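# Hook a fallen bracket out of the tank onto the rack

## Task

Use the hooked rod to lift the newly plated bracket off the bottom of the emptied tank. Hang it by its hole on the drip rack's one unoccupied peg, then pull the rod back out of that hole. Any contact between the robot and a bracket fails the task, and the brackets already on their pegs must stay there.

## Robot and tools

Robot: two xArm7 seven-joint arms, left_arm and right_arm, each with a two-finger parallel gripper and a wrist camera. The rod and brackets are separate objects. The gripper may hold the rod, but no part of either arm may touch any bracket. Nothing may fall off the table or be left off it.

Frames: the scene frame has its origin at table-top height, midway between the nominal arm bases, with +z up and +x pointing out over the table. left_arm is on the +y side; the arm names do not match the image sides. The calibrated bases sit at left_arm (+0.020, +0.297, 0) and right_arm (+0.009, -0.366, 0), each turned slightly about z. Every hand position, orientation (quat_wxyz), velocity and target in a result is given in that arm's own base frame. Fixed cameras and the table use the scene frame. The gripper's fingers point along its +z and close along its y. end_effector_position is the point between the closed finger pads, about 2 cm short of the fingertips. Reported poses can be off by a few centimetres.

Row layout (execute_actions and move): each row has 14 numbers, each in [-1, 1]. The first seven are left_arm's dx, dy, dz, rx, ry, rz, opening; the last seven are the same for right_arm. Send all 14 even when only one arm moves. dx, dy, dz and rx, ry, rz are offsets, not poses. They are measured along that arm's base axes from its Hand target as it stood when the call began. rx, ry, rz form a single rotation vector, applied about the Hand target's position. Scale: 1.0 equals 0.6 m or 180 degrees. Opening is absolute: +1 is fully open (0.084 m), -1 is closed. A zero in the opening slot commands half open, so resend the current opening to leave the fingers as they are. Six zeros in the pose slots ask nothing new of that arm.

execute_actions(actions, cameras): actions is a list of actions. Each action is a table of up to 15 rows, one per 1/30 s step. If there are fewer rows, the last row holds until step 15. Every row in an action counts from the pose at the start of that action, not from the row before. Repeating the same offset in a later action moves the arm further. Images come back only for an empty actions list, or when cameras names them (["all"] for all of them).

move(target, speed, blend, opening_speed, blocking, cameras): drives each gripper along a straight line. target is one 14-number row or a list of up to 15 rows. Every row is an offset from the same starting Hand targets, not from the previous row. speed is in m/s (0.002 to 1, default 0.25), and turning is limited to twice that value in rad/s. blend is a corner radius in m; the default 0 stops at each waypoint. opening_speed is the change per second on the -1..1 scale, at least 0.2. blocking=false returns after about 0.5 s while the move keeps running. The whole move is capped at 10 s. The arms do not avoid obstacles or each other. The result line "move:" reports how the move ended (done, off_target, moving, held, fault) and which limits applied. paced means the commanded pose was clipped; held means a check withheld steps.

wait(seconds, cameras): lets time pass with no new command (0 to 3600 s). stop(cameras): brakes a running move. zoom_image(camera, region): region is [x0, y0, x1, y1] in image pixels, at most 504 by 504, taken from the latest image. clear_fault(arm): arm is "left_arm" or "right_arm"; it clears that arm's torque fault. read_manual gives only the licence texts. finished_scene(scene) ends the scene with the scene number (1 or 2), cannot be undone, and the goal must still hold once the robot stops acting.

Cameras: cam_head_left, cam_head_right, cam_high (all 504x504), cam_left_wrist and cam_right_wrist (672x504). Calibration is given per camera and may be slightly off.

Reading results: Hand target is the last commanded pose after clipping, and it is where the next offsets start. A gripper often stops a little short of it. In that case send the remaining gap as a new offset. grip_measured, which is also the last Joint positions value in metres, gives the real finger opening and reads up to about 0.024 below the command when empty. To hold the rod firmly, command about 0.03 less than the opening at which the fingers first touched it. Joint torques are noisy, carry an offset, and are positive toward larger joint angles. Step readings list positions only for execute_actions calls. Velocities are left out while joints read within noise.

Control behaviour: orientation is clipped to within 32 degrees of the measured orientation at every step. A large wrist turn can swing the elbow. Joints are limited to 3.14 rad/s.

Avoid: fast moves into contact, pushing past a contact point, hard hits on fixed objects, letting parts drop, and any contact between the arms. A clearance check may block an arm that comes too close to the other arm. A torque fault occurs when contact torque reaches a joint's limit (waist 42.7, shoulder 42.9, upper arm roll 27.3, elbow 27.3, forearm roll 27.3, wrist pitch 14.7, wrist roll 15.3 N m). It also occurs after 1 s at a motor's torque limit, or after too long overloaded. The arm then stops until clear_fault is called. Motors heat up when holding loads, when stretched out, or when straining toward an unreachable pose. A MOTOR HOT line appears at 65 °C, and at 80 °C the arm brakes for 30 to 60 s. A brief outside push may sometimes move a loose object.

Each tool is called after ">>>" as name(argument=value, ...), one argument or row to a line, values as JSON.

## Session

>>> execute_actions(
  actions=[],
)

Scene clock: 0.00 s.
left_arm: end_effector_position=(+0.1900, -0.0135, +0.1089) grip_measured=+1.00 end_effector_quat_wxyz=(-0.049, +0.587, +0.808, +0.012) | right_arm: end_effector_position=(+0.2616, +0.1071, +0.1514) grip_measured=+0.99 end_effector_quat_wxyz=(-0.180, -0.574, +0.774, -0.198)
Joint positions: left_arm=[0.191 -0.94 -0.41 0.096 -0.288 1.083 -1.786 0.084] | right_arm=[-0.153 -0.347 0.81 0.613 -0.174 1.216 2.537 0.084]
Joint velocities: within noise
Joint torques (N m): no reading
Motor temperatures (°C): left_arm=[31 32 34 37 33 34 31] | right_arm=[34 34 32 34 36 40 37]
Hand target: left_arm +0.1900, -0.0135, +0.1089; -0.049, +0.587, +0.808, +0.012 | right_arm +0.2616, +0.1071, +0.1514; -0.180, -0.574, +0.774, -0.198
Tool commands: left_gripper/opening=+1.0 right_gripper/opening=+1.0

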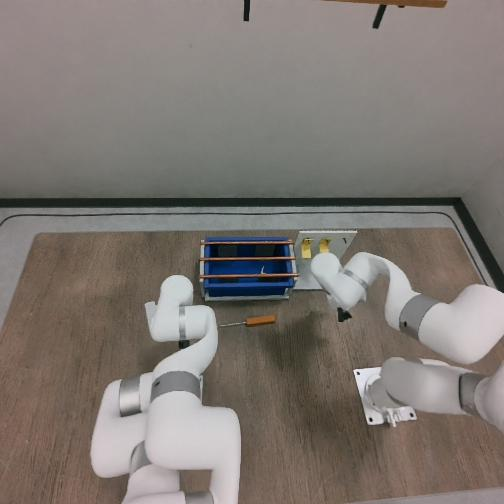

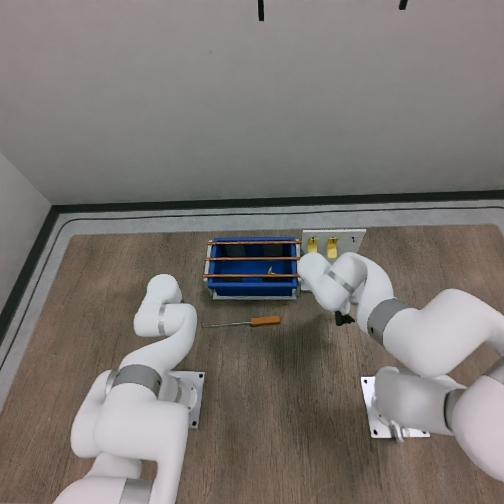

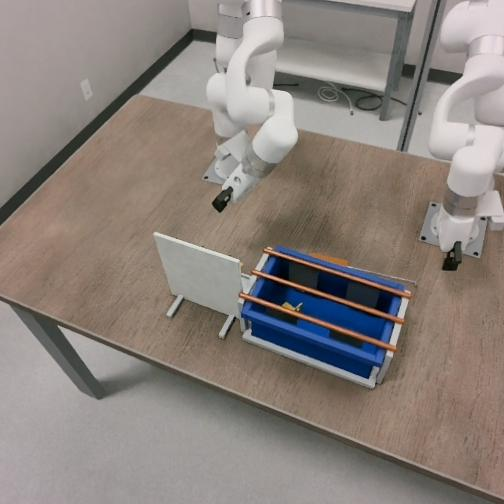

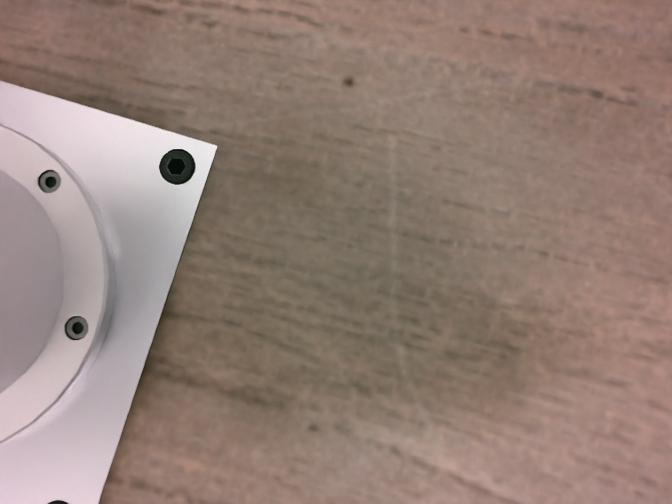

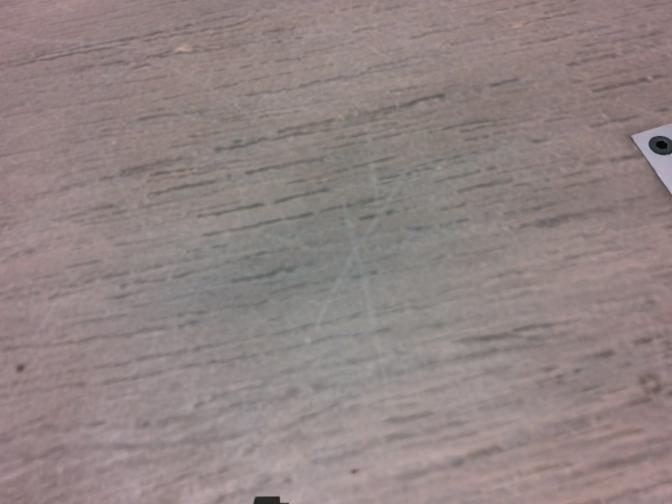

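>>> zoom_image(
  camera="cam_head_right",
  region=[190, 220, 390, 350],
)

>>> zoom_image(
  camera="cam_high",
  region=[140, 210, 420, 400],
)

>>> zoom_image(
  camera="cam_head_left",
  region=[180, 220, 380, 350],
)

>>> zoom_image(
  camera="cam_head_right",
  region=[290, 225, 370, 295],
)

Scaled by 2.520 from the camera's image (finer frame: 720x720).

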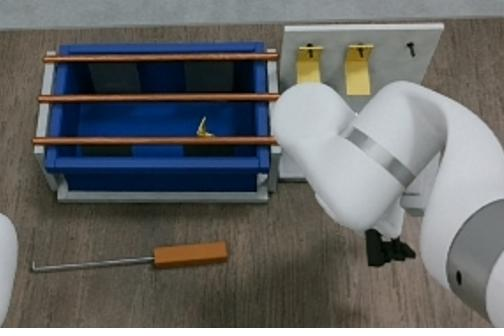

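Scaled by 1.800 from the camera's image (finer frame: 720x720).

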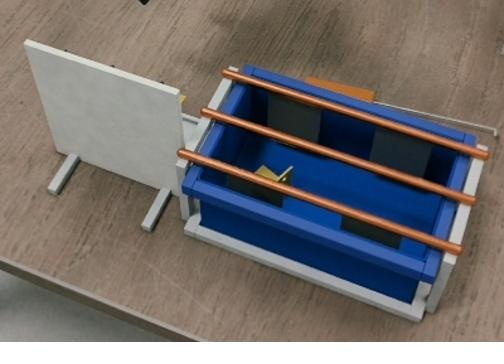

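Scaled by 2.520 from the camera's image (finer frame: 720x720).

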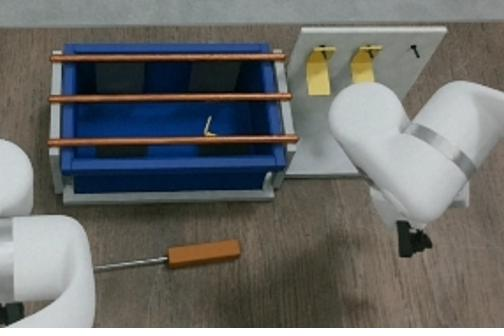

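Scaled by 6.300 from the camera's image (finer frame: 720x720).

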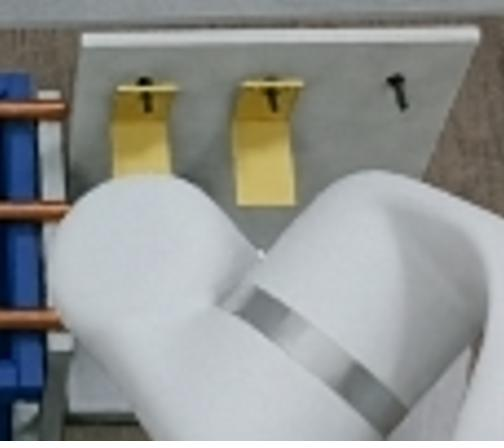

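>>> move(
  target=[
    [0.1667,-0.1667,0.02,0,0,0,1, 0.03,0.05,0.2,0,0,0,1],
    [0.1667,-0.1667,0.02,0,0,0,1, 0.064,0.055,0.14,-0.171,-0.085,0.561,1],
  ],
  cameras=["all"],
)

Scene clock: 15.87 s.
left_arm: end_effector_position=(+0.2786, -0.1106, +0.1226) grip_measured=+1.00 end_effector_quat_wxyz=(-0.061, +0.587, +0.807, +0.004) | right_arm: end_effector_position=(+0.2796, +0.1371, +0.2714) grip_measured=+0.99 end_effector_quat_wxyz=(-0.180, -0.574, +0.774, -0.198)
Joint positions: left_arm=[0.263 -0.426 -0.667 0.479 -0.265 0.958 -2.06 0.084] | right_arm=[-0.157 -0.38 0.781 0.949 -0.161 1.562 2.435 0.084]
Joint torques (N m): left_arm=[0.52 0.01 3.42 2.33 -0.09 0.31 0.02] | right_arm=[-6.36 0.59 -2.96 19.63 -2.61 0.76 0.05]
Hand target: left_arm +0.2786, -0.1106, +0.1226; -0.061, +0.587, +0.807, +0.004 (not the last commanded pose) | right_arm +0.2796, +0.1371, +0.2714; -0.180, -0.574, +0.774, -0.198 (not the last commanded pose)
Tool commands: left_gripper/opening=+1.0 right_gripper/opening=+1.0
Off the commanded pose: left_arm 0.012 m, 2 deg | right_arm 0.041 m, 107 deg.
TORQUE FAULT: the external load on joint 6 (wrist pitch) of the left arm reached its load limit, and that arm stopped. The contact can be on any part of that arm beyond that joint, not only on its tool. A torque fault puts only its own arm into a fault stop. That arm's remaining commands of this call were not run. The hold on joint 6 (wrist pitch) of that arm was moved back by the arm itself, up to 3 degrees, as the stop began, but later a load was on that arm, so every hold on that arm was set again where that arm then was. That arm may still press on what stopped it. That arm is still stopped at the end of this call. While its stop runs, that arm, its gripper or tool too, takes no new command.
CLEAR FAULT: the left arm stays stopped (state 4) until you call clear_fault(arm="left_arm").
End effector pose when the fault began: left_arm: position (+0.2863, -0.1115, +0.1217), quat_wxyz (-0.046, +0.588, +0.808, +0.011)
Joint positions when the fault began: left_arm=[0.262 -0.424 -0.667 0.471 -0.267 0.914 -2.059 0.084]
move: fault (left_arm), off_target (right_arm); path is at target 1 of 2
cam_left_wrist: T_world_to_cam=[[0.95598, 0.28967, -0.04692, -0.19487], [0.28155, -0.9505, -0.13146, -0.09514], [-0.08268, 0.11246, -0.99021, 0.29029]] pos_world=[0.23707, -0.06663, 0.26579]
cam_right_wrist: T_world_to_cam=[[-0.95393, 0.28053, -0.10636, 0.29273], [0.29524, 0.81478, -0.49898, 0.00626], [-0.05332, -0.50739, -0.86006, 0.44796]] pos_world=[0.30128, 0.14008, 0.41953]

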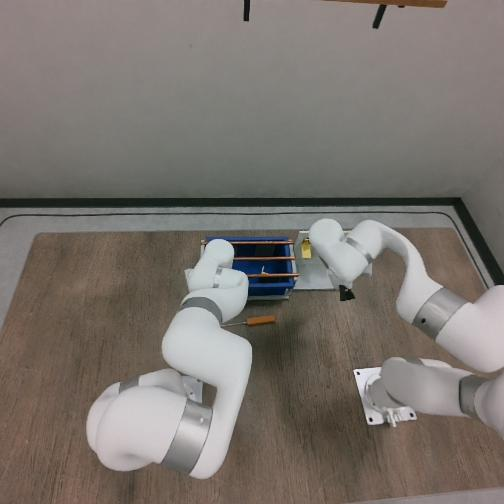

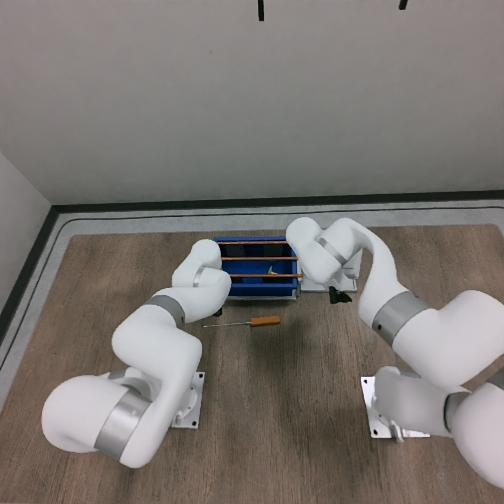

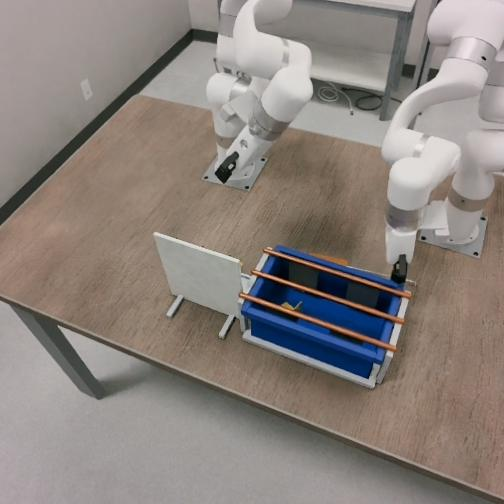

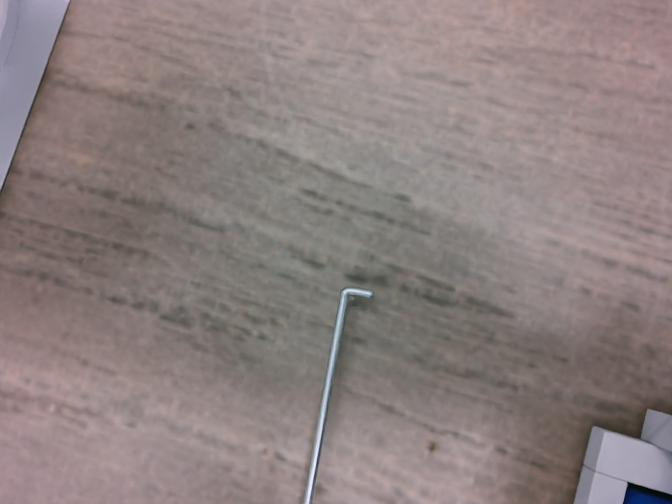

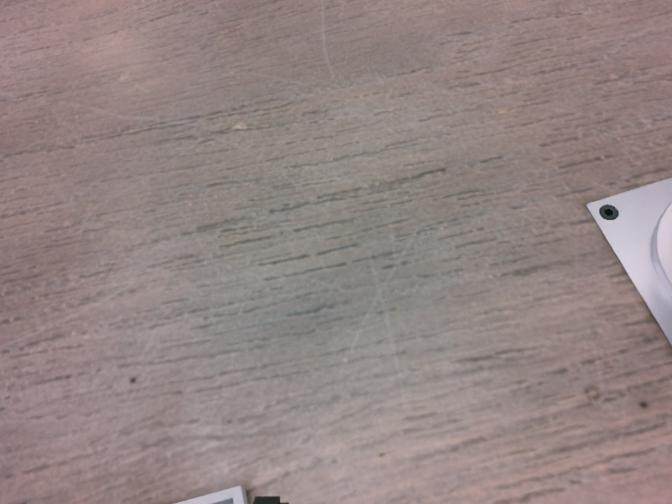

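>>> clear_fault(
  arm="left_arm",
)

>>> move(
  target=[
    [-0.1,0.02,0.0,0,0,0,1, 0,0,0,0,0,0,1],
    [-0.1,-0.1,0.1,0,0,0,1, 0.034,0,-0.06,-0.171,-0.085,0.561,1],
  ],
  cameras=["all"],
)

Scene clock: 17.47 s.
left_arm: end_effector_position=(+0.2791, -0.1108, +0.1230) grip_measured=+1.00 end_effector_quat_wxyz=(-0.061, +0.587, +0.807, +0.004) | right_arm: end_effector_position=(+0.2796, +0.1371, +0.2714) grip_measured=+0.99 end_effector_quat_wxyz=(-0.180, -0.574, +0.774, -0.198)
Joint positions: left_arm=[0.263 -0.426 -0.667 0.48 -0.265 0.957 -2.06 0.084] | right_arm=[-0.157 -0.38 0.781 0.949 -0.161 1.562 2.435 0.084]
Joint torques (N m): left_arm=[0.52 -5.21 4.17 7.65 0.25 -0.47 -0.04] | right_arm=[-6.54 0.43 -3.05 19.53 -2.68 0.5 0.93]
Hand target: left_arm +0.2791, -0.1108, +0.1230; -0.061, +0.587, +0.807, +0.004 (not the last commanded pose) | right_arm +0.2796, +0.1371, +0.2714; -0.180, -0.574, +0.774, -0.198 (not the last commanded pose)
Tool commands: left_gripper/opening=+1.0 right_gripper/opening=+1.0
Off the commanded pose: left_arm 0.011 m, 2 deg | right_arm 0.041 m, 107 deg.
TORQUE FAULT, CONTINUED: the left arm's stop, for the torque fault of joint 6 (wrist pitch) that an earlier result reported, is over. The call counts as one of the actions that you can send in this scene. The hold on joint 6 (wrist pitch) of that arm was moved back by the arm itself, up to 3 degrees, as the stop began, but later a load was on that arm, so every hold on that arm was set again where that arm then was. That arm's target is now where it stood when the stop ended, not its last command. That arm's gripper keeps its grip as last carried out, and that arm accepts commands again: back off and push less far.
CLEAR FAULT: your call cleared the left arm's torque fault. If a joint's load stays at its limit, that arm stops again at once.

Scene clock: 22.33 s.
left_arm: end_effector_position=(+0.2191, -0.1708, +0.1830) grip_measured=+1.00 end_effector_quat_wxyz=(-0.061, +0.587, +0.807, +0.004) | right_arm: end_effector_position=(+0.3000, +0.1371, +0.2354) grip_measured=+0.99 end_effector_quat_wxyz=(+0.001, +0.866, -0.001, +0.500)
Joint positions: left_arm=[0.091 -0.682 -0.676 0.536 -0.395 1.252 -2.172 0.084] | right_arm=[0.355 -1.162 0.283 -0.036 -0.945 0.317 1.395 0.084]
Joint torques (N m): left_arm=[-5.08 4.27 5.64 14.57 -0.71 0.1 -1.84] | right_arm=[-6.25 -4.37 -5.94 16.41 -1.57 -2.34 -1.13]
Hand target: left_arm +0.2191, -0.1708, +0.1830; -0.061, +0.587, +0.807, +0.004 | right_arm +0.3000, +0.1371, +0.2354; +0.001, +0.866, -0.001, +0.500
Off the commanded pose: left_arm 0.000 m, 0 deg | right_arm 0.000 m, 0 deg.
move: done
cam_left_wrist: T_world_to_cam=[[0.9561, 0.28947, -0.04551, -0.11802], [0.28158, -0.95061, -0.13061, -0.12791], [-0.08107, 0.11206, -0.99039, 0.35165]] pos_world=[0.17737, -0.12683, 0.32619]
cam_right_wrist: T_world_to_cam=[[-0.01607, -0.99977, -0.01451, 0.18097], [-0.50462, 0.02064, -0.86309, 0.41687], [0.86319, -0.00655, -0.50484, -0.00921]] pos_world=[0.22122, 0.17226, 0.35777]

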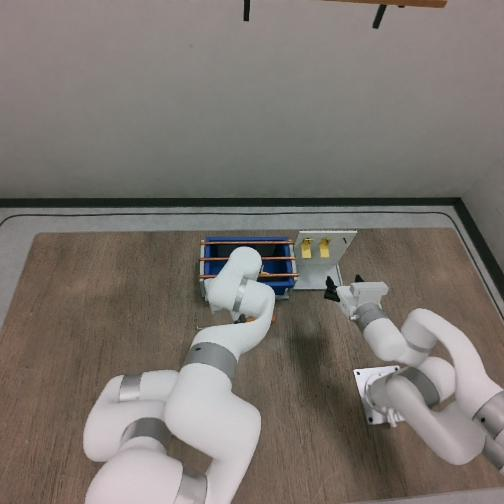

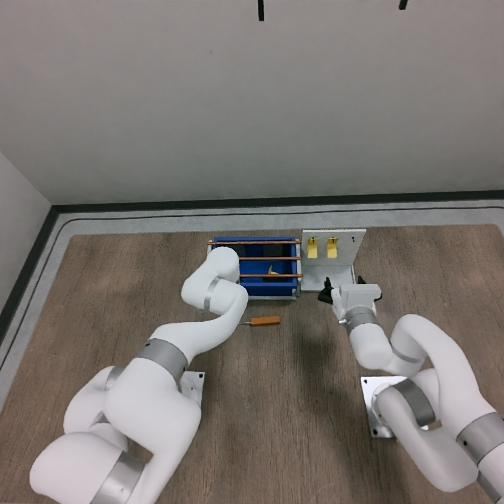

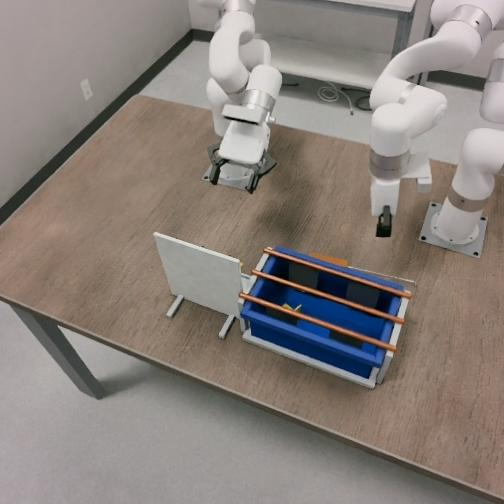

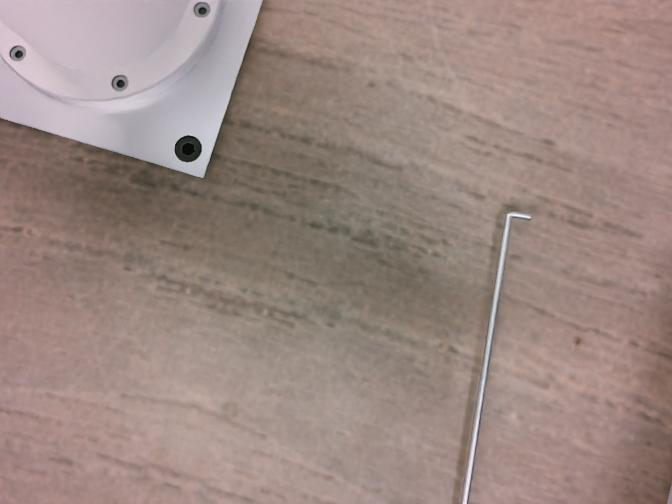

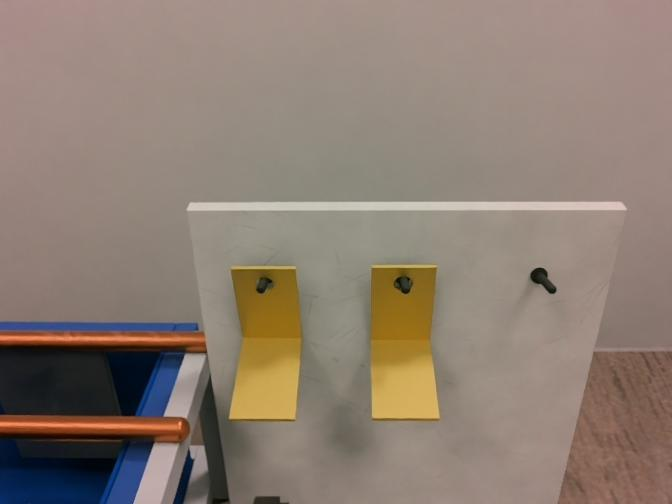

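>>> zoom_image(
  camera="cam_right_wrist",
  region=[200, 220, 600, 440],
)

>>> zoom_image(
  camera="cam_left_wrist",
  region=[440, 190, 580, 290],
)

>>> zoom_image(
  camera="cam_head_right",
  region=[200, 225, 310, 305],
)

>>> zoom_image(
  camera="cam_high",
  region=[225, 240, 415, 390],
)

Scaled by 1.260 from the camera's image (finer frame: 960x720).

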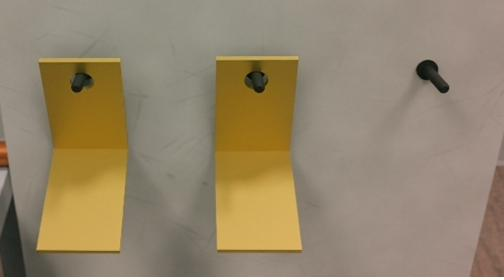

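Scaled by 3.600 from the camera's image (finer frame: 960x720).

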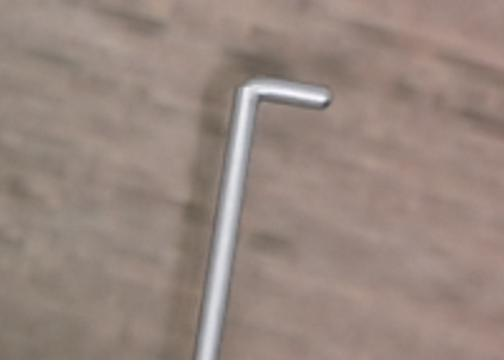

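Scaled by 4.582 from the camera's image (finer frame: 720x720).

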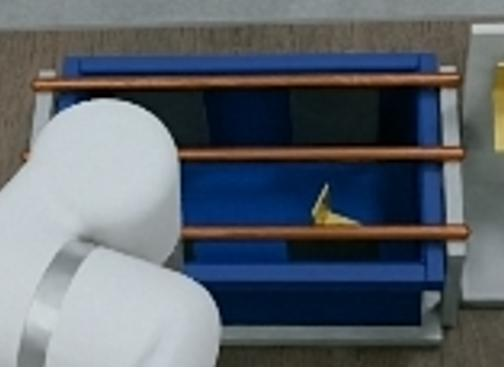

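Scaled by 2.653 from the camera's image (finer frame: 720x720).

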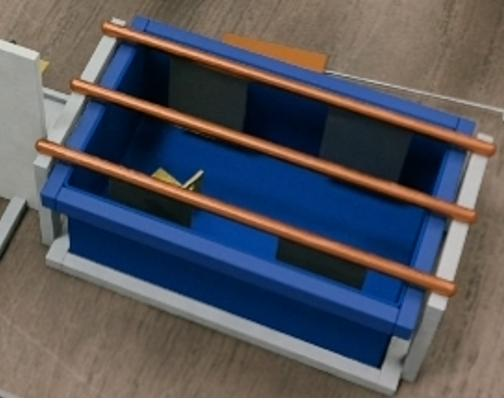

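>>> move(
  target=[0.4,-0.3,0.14,0,0,0,1, -0.1,-0.05,0.05,0,0,0,1],
  cameras=["all"],
)

>>> zoom_image(
  camera="cam_left_wrist",
  region=[150, 80, 560, 460],
)

Scene clock: 41.97 s.
left_arm: end_effector_position=(+0.3297, -0.2537, +0.2217) grip_measured=+1.00 end_effector_quat_wxyz=(-0.061, +0.587, +0.807, +0.004) | right_arm: end_effector_position=(+0.2826, +0.1281, +0.2445) grip_measured=+0.99 end_effector_quat_wxyz=(+0.000, +0.866, -0.001, +0.499)
Joint positions: left_arm=[0.298 -0.13 -0.919 1.035 -0.098 1.237 -2.458 0.084] | right_arm=[0.541 -1.357 0.214 -0.09 -0.817 0.527 1.252 0.084]
Joint torques (N m): left_arm=[6.27 -4.67 0.17 15.63 1.6 0.24 -1.99] | right_arm=[-6.45 9.89 1.42 21.75 -1.84 -2.46 1.33]
Hand target: left_arm +0.3297, -0.2537, +0.2217; -0.061, +0.587, +0.807, +0.004 (not the last commanded pose) | right_arm +0.2826, +0.1281, +0.2445; +0.000, +0.866, -0.001, +0.499 (not the last commanded pose)
Off the commanded pose: left_arm 0.168 m, 0 deg | right_arm 0.052 m, 0 deg.
move: held (right_arm; a check stopped the path), off_target (left_arm; braked when a check withheld steps of right_arm); limits=held
pose unreachable (right arm): on one or more control steps of this call, first in action 0 (counted from 0), this arm could not follow its commanded pose, so it was not sent that pose on those steps. It may still have moved: this result reports where it is.
cause: moving toward the commanded pose would bring two parts of the arm too close to each other (joints 2 (shoulder) to 6 (wrist pitch) lie between them).
cam_left_wrist: T_world_to_cam=[[0.95611, 0.28946, -0.04542, -0.19795], [0.28159, -0.95061, -0.13058, -0.23279], [-0.08097, 0.11206, -0.9904, 0.4082]] pos_world=[0.28787, -0.20973, 0.36489]
cam_right_wrist: T_world_to_cam=[[-0.01541, -0.99976, -0.01535, 0.1718], [-0.50494, 0.02103, -0.8629, 0.41606], [0.86301, -0.00555, -0.50515, 0.01033]] pos_world=[0.20382, 0.16306, 0.36687]

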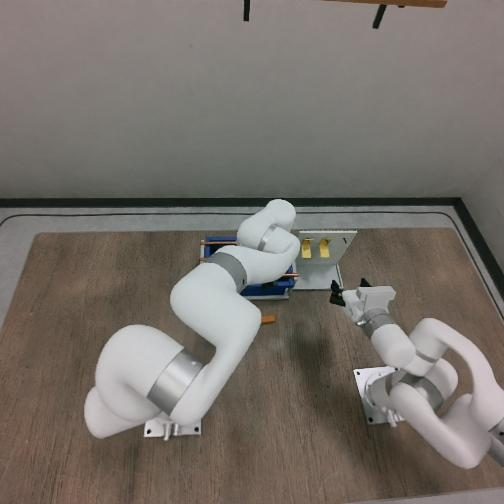

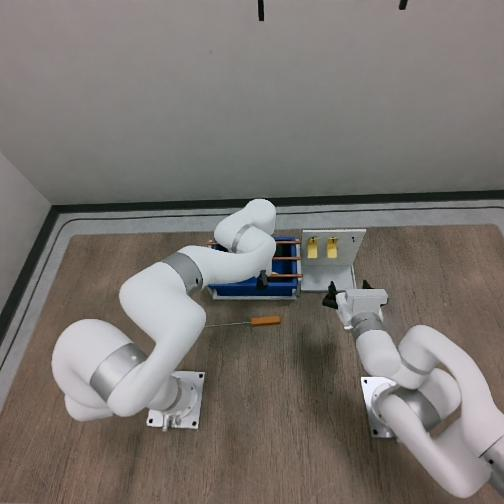

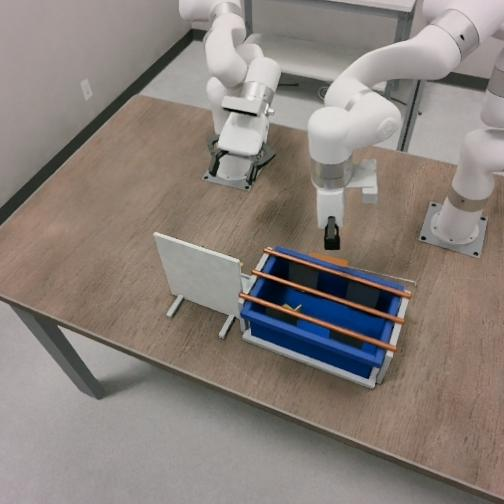

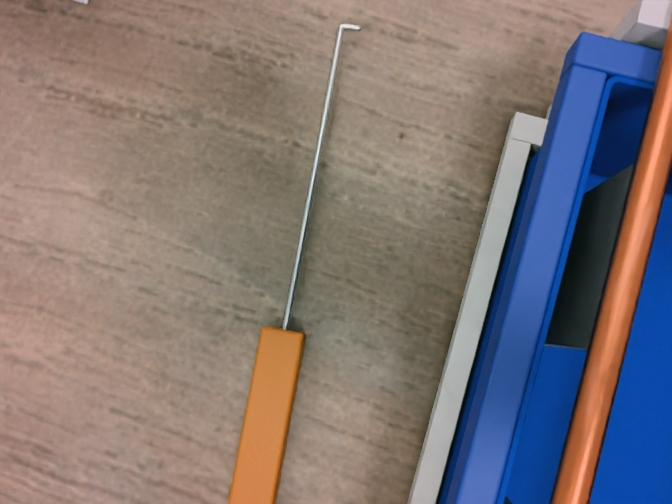

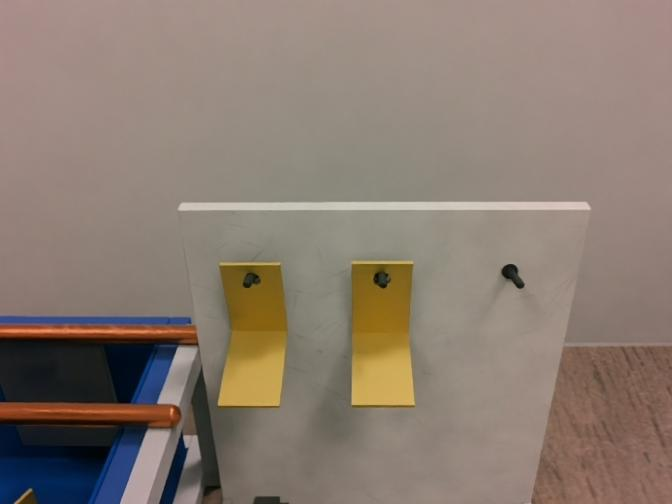

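Scaled by 1.229 from the camera's image (finer frame: 960x720).

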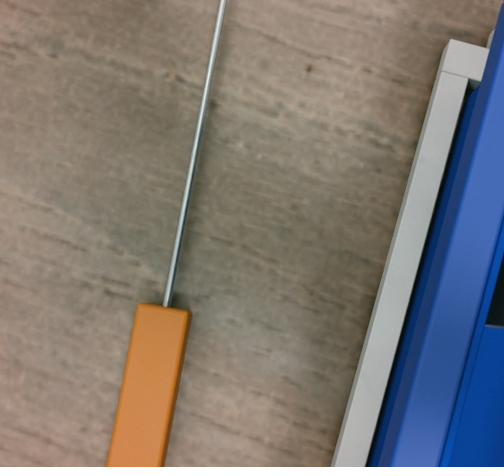

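>>> move(
  target=[0.22,-0.13,0.06,0,0,0,1, 0,0,0,0,0,0,1],
  cameras=["cam_left_wrist","cam_high"],
)

>>> zoom_image(
  camera="cam_left_wrist",
  region=[150, 80, 560, 460],
)

Scene clock: 45.47 s.
left_arm: end_effector_position=(+0.4617, -0.3317, +0.2577) grip_measured=+1.00 end_effector_quat_wxyz=(-0.061, +0.587, +0.807, +0.004) | right_arm: end_effector_position=(+0.2826, +0.1281, +0.2445) grip_measured=+0.99 end_effector_quat_wxyz=(+0.000, +0.866, -0.001, +0.499)
Joint positions: left_arm=[-0.027 0.588 -0.881 1.825 0.425 1.558 -2.763 0.084] | right_arm=[0.541 -1.357 0.215 -0.09 -0.817 0.527 1.252 0.084]
Joint torques (N m): left_arm=[-5.67 -25.84 -7.49 14.51 1.32 0.1 2] | right_arm=[-6.27 10.02 1.36 21.74 -1.75 -2.5 1.31]
Hand target: left_arm +0.4617, -0.3317, +0.2577; -0.061, +0.587, +0.807, +0.004 | right_arm +0.2826, +0.1281, +0.2445; +0.000, +0.866, -0.001, +0.499
Off the commanded pose: left_arm 0.000 m, 0 deg | right_arm 0.000 m, 0 deg.
move: done
cam_left_wrist: T_world_to_cam=[[0.95611, 0.28946, -0.04542, -0.29995], [0.28159, -0.95061, -0.13058, -0.3394], [-0.08097, 0.11206, -0.9904, 0.46328]] pos_world=[0.41987, -0.28773, 0.40089]
Images, in order (width x height): cam_high 504x504, cam_left_wrist 672x504.

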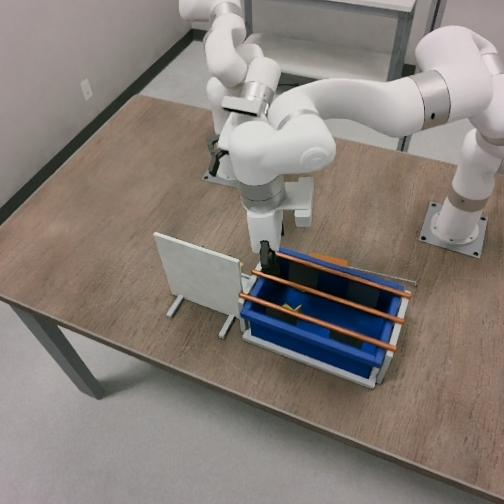

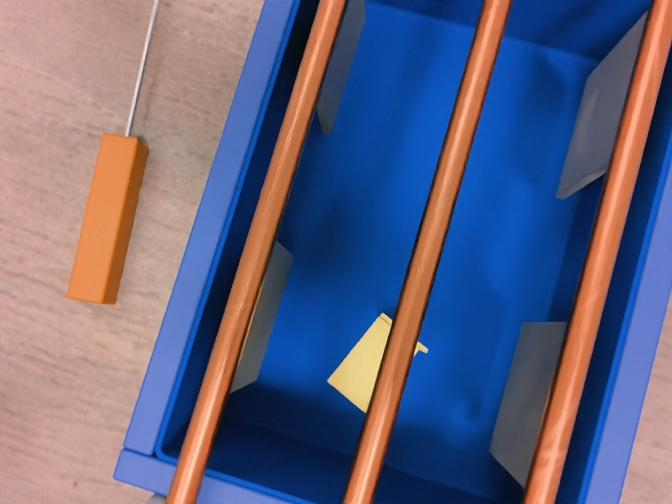

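Scaled by 1.229 from the camera's image (finer frame: 960x720).

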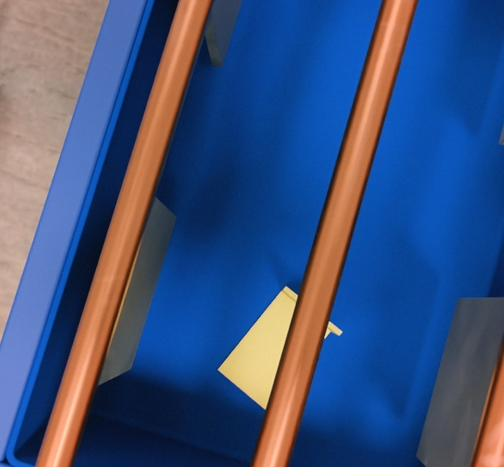

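>>> move(
  target=[
    [-0.36,0.1445,-0.01,0,0,0,1, 0,-0.2,0,0,0,0,1],
    [-0.356,0.1445,-0.1795,0.217,0.029,-0.0637,1, 0,-0.2,0,0,0,0,1],
  ],
  cameras=["all"],
)

Scene clock: 65.93 s.
left_arm: end_effector_position=(+0.4514, -0.3276, +0.2574) grip_measured=+1.00 end_effector_quat_wxyz=(-0.061, +0.587, +0.807, +0.004) | right_arm: end_effector_position=(+0.2826, +0.1281, +0.2445) grip_measured=+0.99 end_effector_quat_wxyz=(+0.000, +0.866, -0.001, +0.499)
Joint positions: left_arm=[0.009 0.545 -0.898 1.758 0.401 1.532 -2.765 0.084] | right_arm=[0.541 -1.357 0.214 -0.09 -0.817 0.527 1.252 0.084]
Joint torques (N m): left_arm=[6.67 -37.74 -12.09 10.47 -0.99 -2.06 1.85] | right_arm=[-4.56 10 1.37 21.74 -0.99 -2.53 1.4]
Hand target: left_arm +0.4514, -0.3276, +0.2574; -0.061, +0.587, +0.807, +0.004 (not the last commanded pose) | right_arm +0.2826, +0.1281, +0.2445; +0.000, +0.866, -0.001, +0.499 (not the last commanded pose)
Off the commanded pose: left_arm 0.244 m, 41 deg | right_arm 0.120 m, 0 deg.
move: held (right_arm; a check stopped the path), off_target (left_arm; braked when a check withheld steps of right_arm); path passed 0 of 2 targets; limits=held
pose unreachable (right arm): on one or more control steps of this call, first in action 0 (counted from 0), this arm could not follow its commanded pose, so it was not sent that pose on those steps. It may still have moved: this result reports where it is.
cause: moving toward the commanded pose would bring two parts of the arm too close to each other (joints 2 (shoulder) to 6 (wrist pitch) lie between them).
cam_left_wrist: T_world_to_cam=[[0.9561, 0.28947, -0.04551, -0.29125], [0.28158, -0.95061, -0.13061, -0.33263], [-0.08107, 0.11206, -0.99039, 0.46173]] pos_world=[0.40957, -0.28363, 0.40059]
cam_right_wrist: T_world_to_cam=[[-0.0155, -0.99976, -0.0153, 0.1718], [-0.50502, 0.02103, -0.86285, 0.41606], [0.86297, -0.00565, -0.50522, 0.01038]] pos_world=[0.20382, 0.16306, 0.36687]

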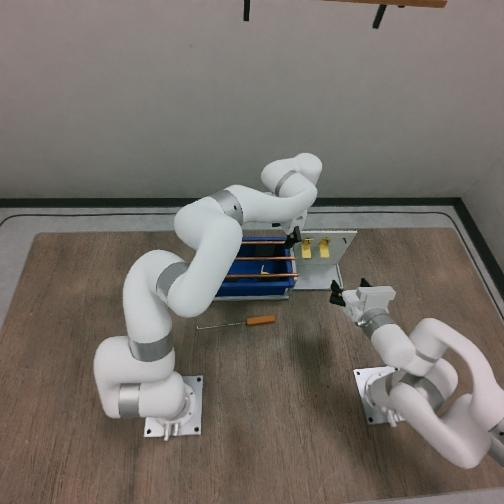

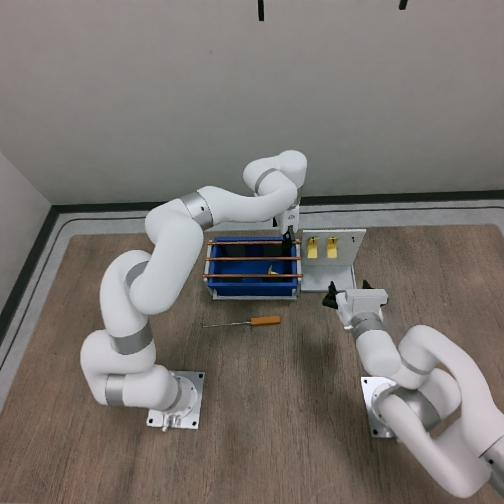

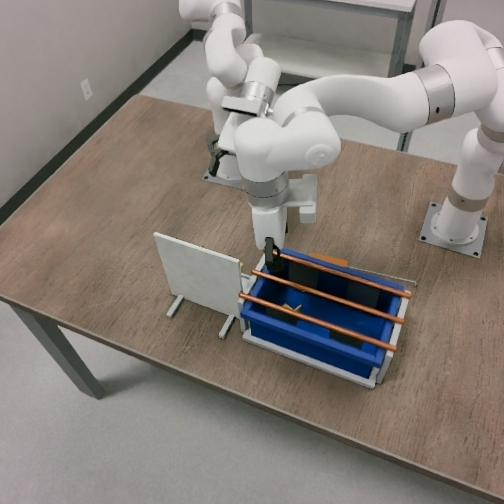

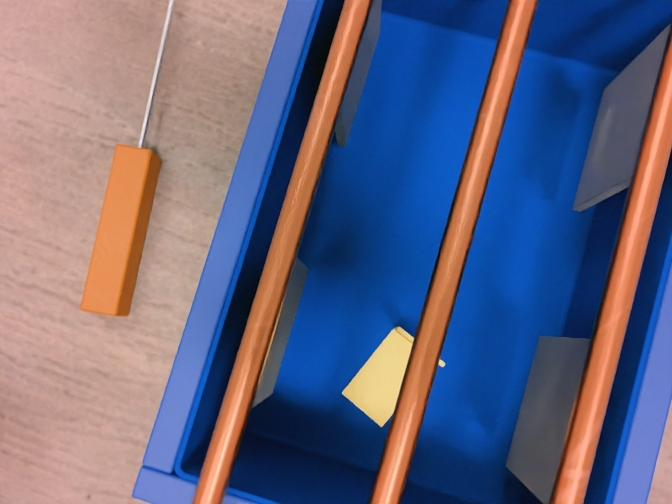

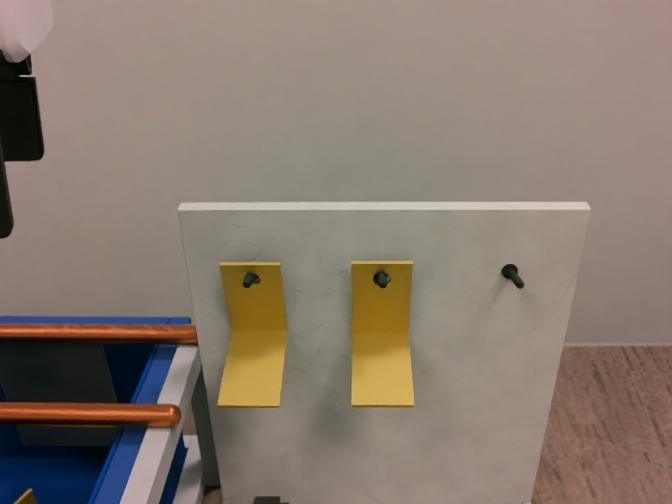

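>>> move(
  target=[
    [0,0,0,0,0,0,1, 0.04,0.01,0.03,0,0,0,1],
    [0,0,0,0,0,0,1, 0.0,-0.23,0.05,0.171,0.085,-0.561,1],
  ],
  cameras=["cam_head_right"],
)

Scene clock: 72.77 s.
left_arm: end_effector_position=(+0.4514, -0.3276, +0.2574) grip_measured=+1.00 end_effector_quat_wxyz=(-0.061, +0.587, +0.807, +0.004) | right_arm: end_effector_position=(+0.2826, -0.0099, +0.2745) grip_measured=+0.99 end_effector_quat_wxyz=(-0.179, -0.574, +0.774, -0.198)
Joint positions: left_arm=[0.009 0.545 -0.898 1.758 0.401 1.532 -2.765 0.084] | right_arm=[-0.173 -0.609 0.44 0.693 -0.276 1.416 2.106 0.084]
Joint torques (N m): left_arm=[6.15 -37.61 -12.09 10.54 -1.06 -2.05 1.74] | right_arm=[-6.4 1.93 -7.4 20.14 2.25 0.43 1.33]
Hand target: left_arm +0.4514, -0.3276, +0.2574; -0.061, +0.587, +0.807, +0.004 | right_arm +0.2826, -0.0099, +0.2745; -0.179, -0.574, +0.774, -0.198
Off the commanded pose: left_arm 0.000 m, 0 deg | right_arm 0.000 m, 0 deg.
move: done

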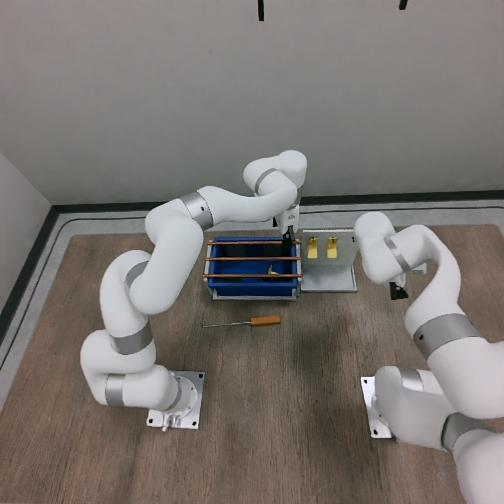

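>>> move(
  target=[
    [-0.34,0.1377,0.0,0,0,0,0.3, 0,0,0,0,0,0,1],
    [-0.339,0.1377,-0.18,0.217,0.029,-0.0637,0.3, 0,0,0,0,0,0,1],
  ],
  cameras=["all"],
)

Scene clock: 79.10 s.
left_arm: end_effector_position=(+0.2480, -0.2450, +0.1494) grip_measured=+0.29 end_effector_quat_wxyz=(-0.288, +0.609, +0.695, +0.253) | right_arm: end_effector_position=(+0.2826, -0.0099, +0.2745) grip_measured=+0.99 end_effector_quat_wxyz=(-0.179, -0.574, +0.774, -0.198)
Joint positions: left_arm=[-0.051 0.533 -1.093 1.198 0.588 1.798 -3.111 0.056] | right_arm=[-0.173 -0.609 0.44 0.693 -0.276 1.416 2.106 0.084]
Joint torques (N m): left_arm=[-5.57 -14.98 -8.22 12.48 1.01 1.36 -1.95] | right_arm=[-6.46 1.66 -6.73 20.02 1.55 0.43 1.36]
Hand target: left_arm +0.2480, -0.2450, +0.1494; -0.288, +0.609, +0.695, +0.253 | right_arm +0.2826, -0.0099, +0.2745; -0.179, -0.574, +0.774, -0.198
Off the commanded pose: left_arm 0.000 m, 0 deg | right_arm 0.000 m, 0 deg.
move: done
cam_left_wrist: T_world_to_cam=[[0.99485, 0.10132, 0.00087, -0.18827], [0.07001, -0.68126, -0.72869, -0.00304], [-0.07324, 0.725, -0.68485, 0.43157]] pos_world=[0.21912, -0.29589, 0.29351]
cam_right_wrist: T_world_to_cam=[[-0.95384, 0.28047, -0.10738, 0.33739], [0.29573, 0.81488, -0.49851, 0.12644], [-0.05231, -0.50726, -0.8602, 0.37581]] pos_world=[0.30408, -0.00702, 0.42254]

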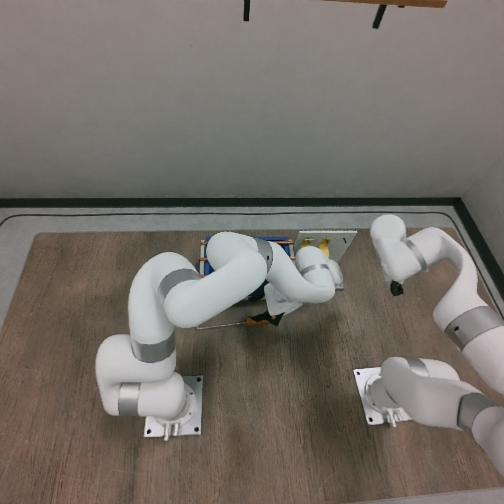

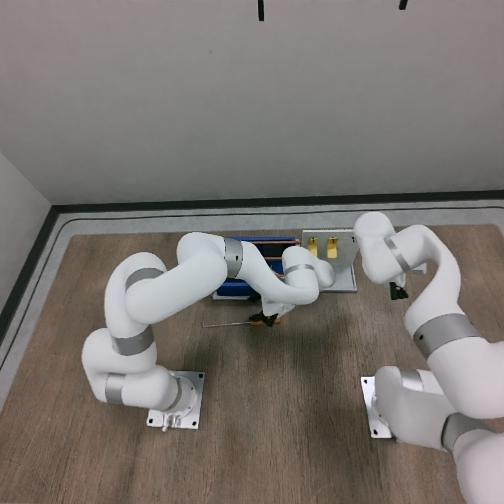

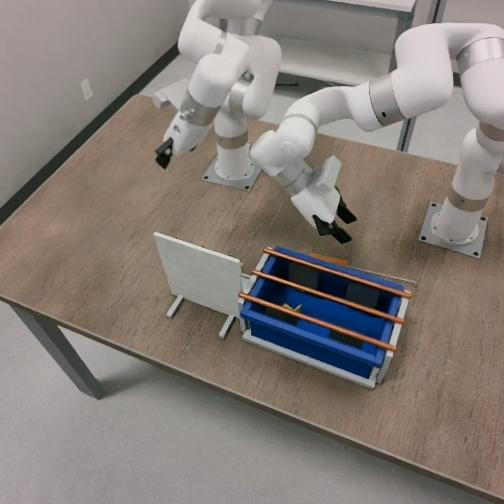

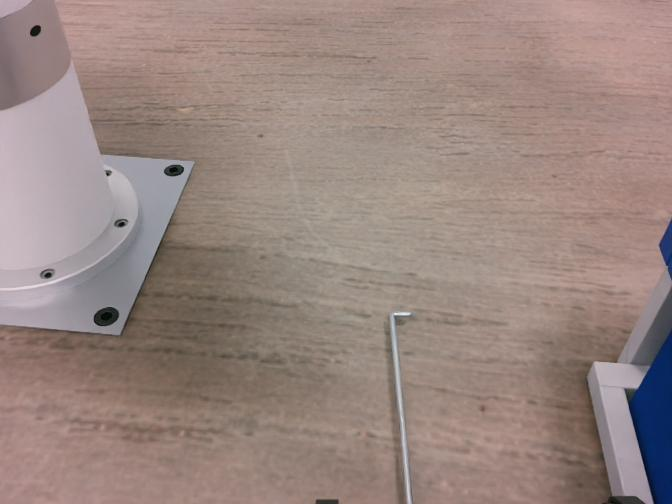

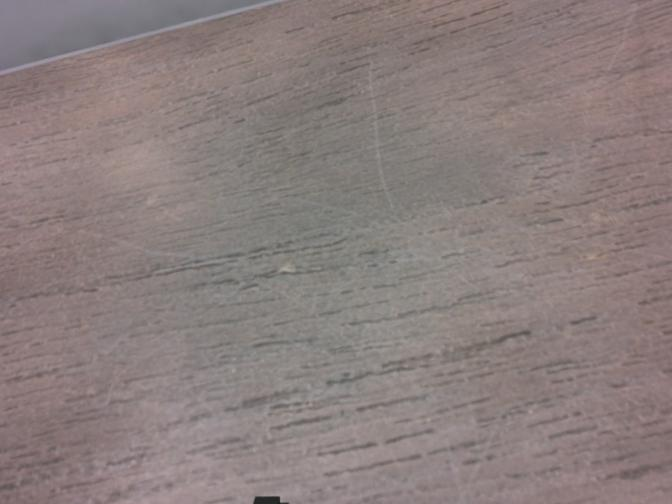

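>>> move(
  target=[
    [-0.0033,-0.0117,-0.12,0,0,0,0.3, 0,0,0,0,0,0,1],
    [-0.0033,-0.0117,-0.199,0,0,0,0.3, 0,0,0,0,0,0,1],
  ],
  speed=[0.2,0.08],
  cameras=["cam_left_wrist","cam_high","cam_head_left"],
)

>>> zoom_image(
  camera="cam_head_left",
  region=[190, 270, 320, 350],
)

Scene clock: 86.40 s.
left_arm: end_effector_position=(+0.2460, -0.2520, +0.0300) grip_measured=+0.29 end_effector_quat_wxyz=(-0.288, +0.609, +0.695, +0.253) | right_arm: end_effector_position=(+0.2826, -0.0099, +0.2745) grip_measured=+0.99 end_effector_quat_wxyz=(-0.179, -0.574, +0.774, -0.198)
Joint positions: left_arm=[-0.185 0.792 -0.925 1.18 0.753 1.627 -3.258 0.056] | right_arm=[-0.173 -0.609 0.44 0.693 -0.276 1.416 2.106 0.084]
Joint torques (N m): left_arm=[-5.92 -21.07 -11.23 10.35 1.35 -0.89 -1.89] | right_arm=[-6.43 1.57 -6.12 19.98 0.98 0.47 1.29]
Hand target: left_arm +0.2460, -0.2520, +0.0300; -0.288, +0.609, +0.695, +0.253 | right_arm +0.2826, -0.0099, +0.2745; -0.179, -0.574, +0.774, -0.198
Off the commanded pose: left_arm 0.000 m, 0 deg | right_arm 0.000 m, 0 deg.
move: done
cam_left_wrist: T_world_to_cam=[[0.99485, 0.10132, 0.00087, -0.18547], [0.07001, -0.68126, -0.72869, -0.09468], [-0.07324, 0.725, -0.68485, 0.35473]] pos_world=[0.21713, -0.30289, 0.17411]
Images, in order (width x height): cam_head_left 504x504, cam_high 504x504, cam_left_wrist 672x504.

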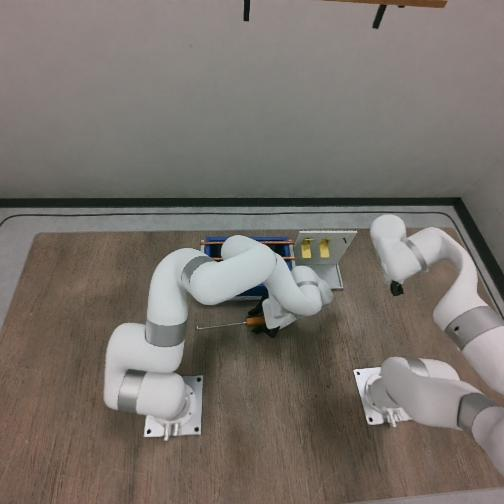

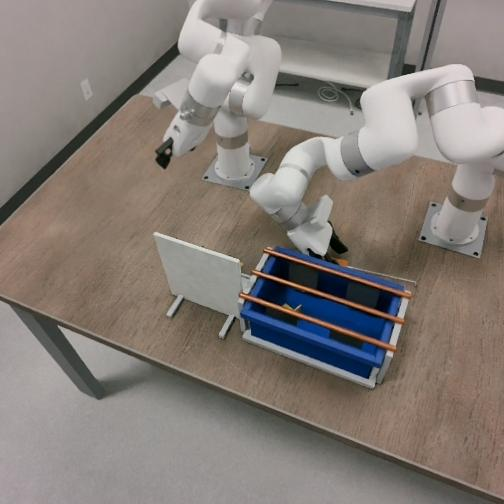

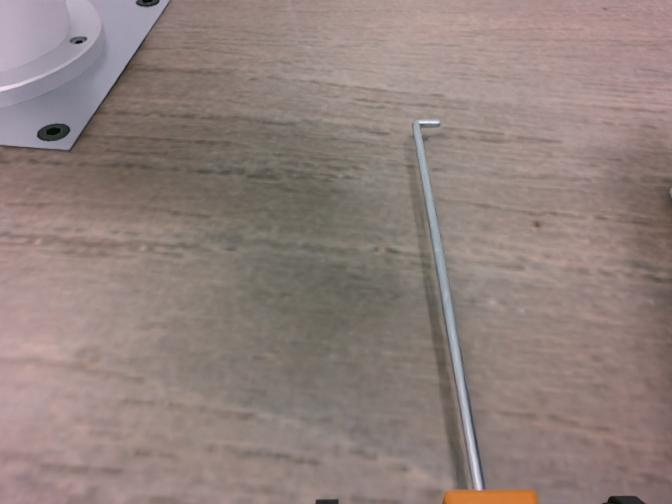

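Scaled by 3.877 from the camera's image (finer frame: 720x720).

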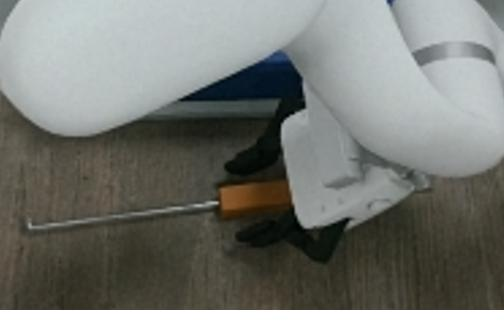

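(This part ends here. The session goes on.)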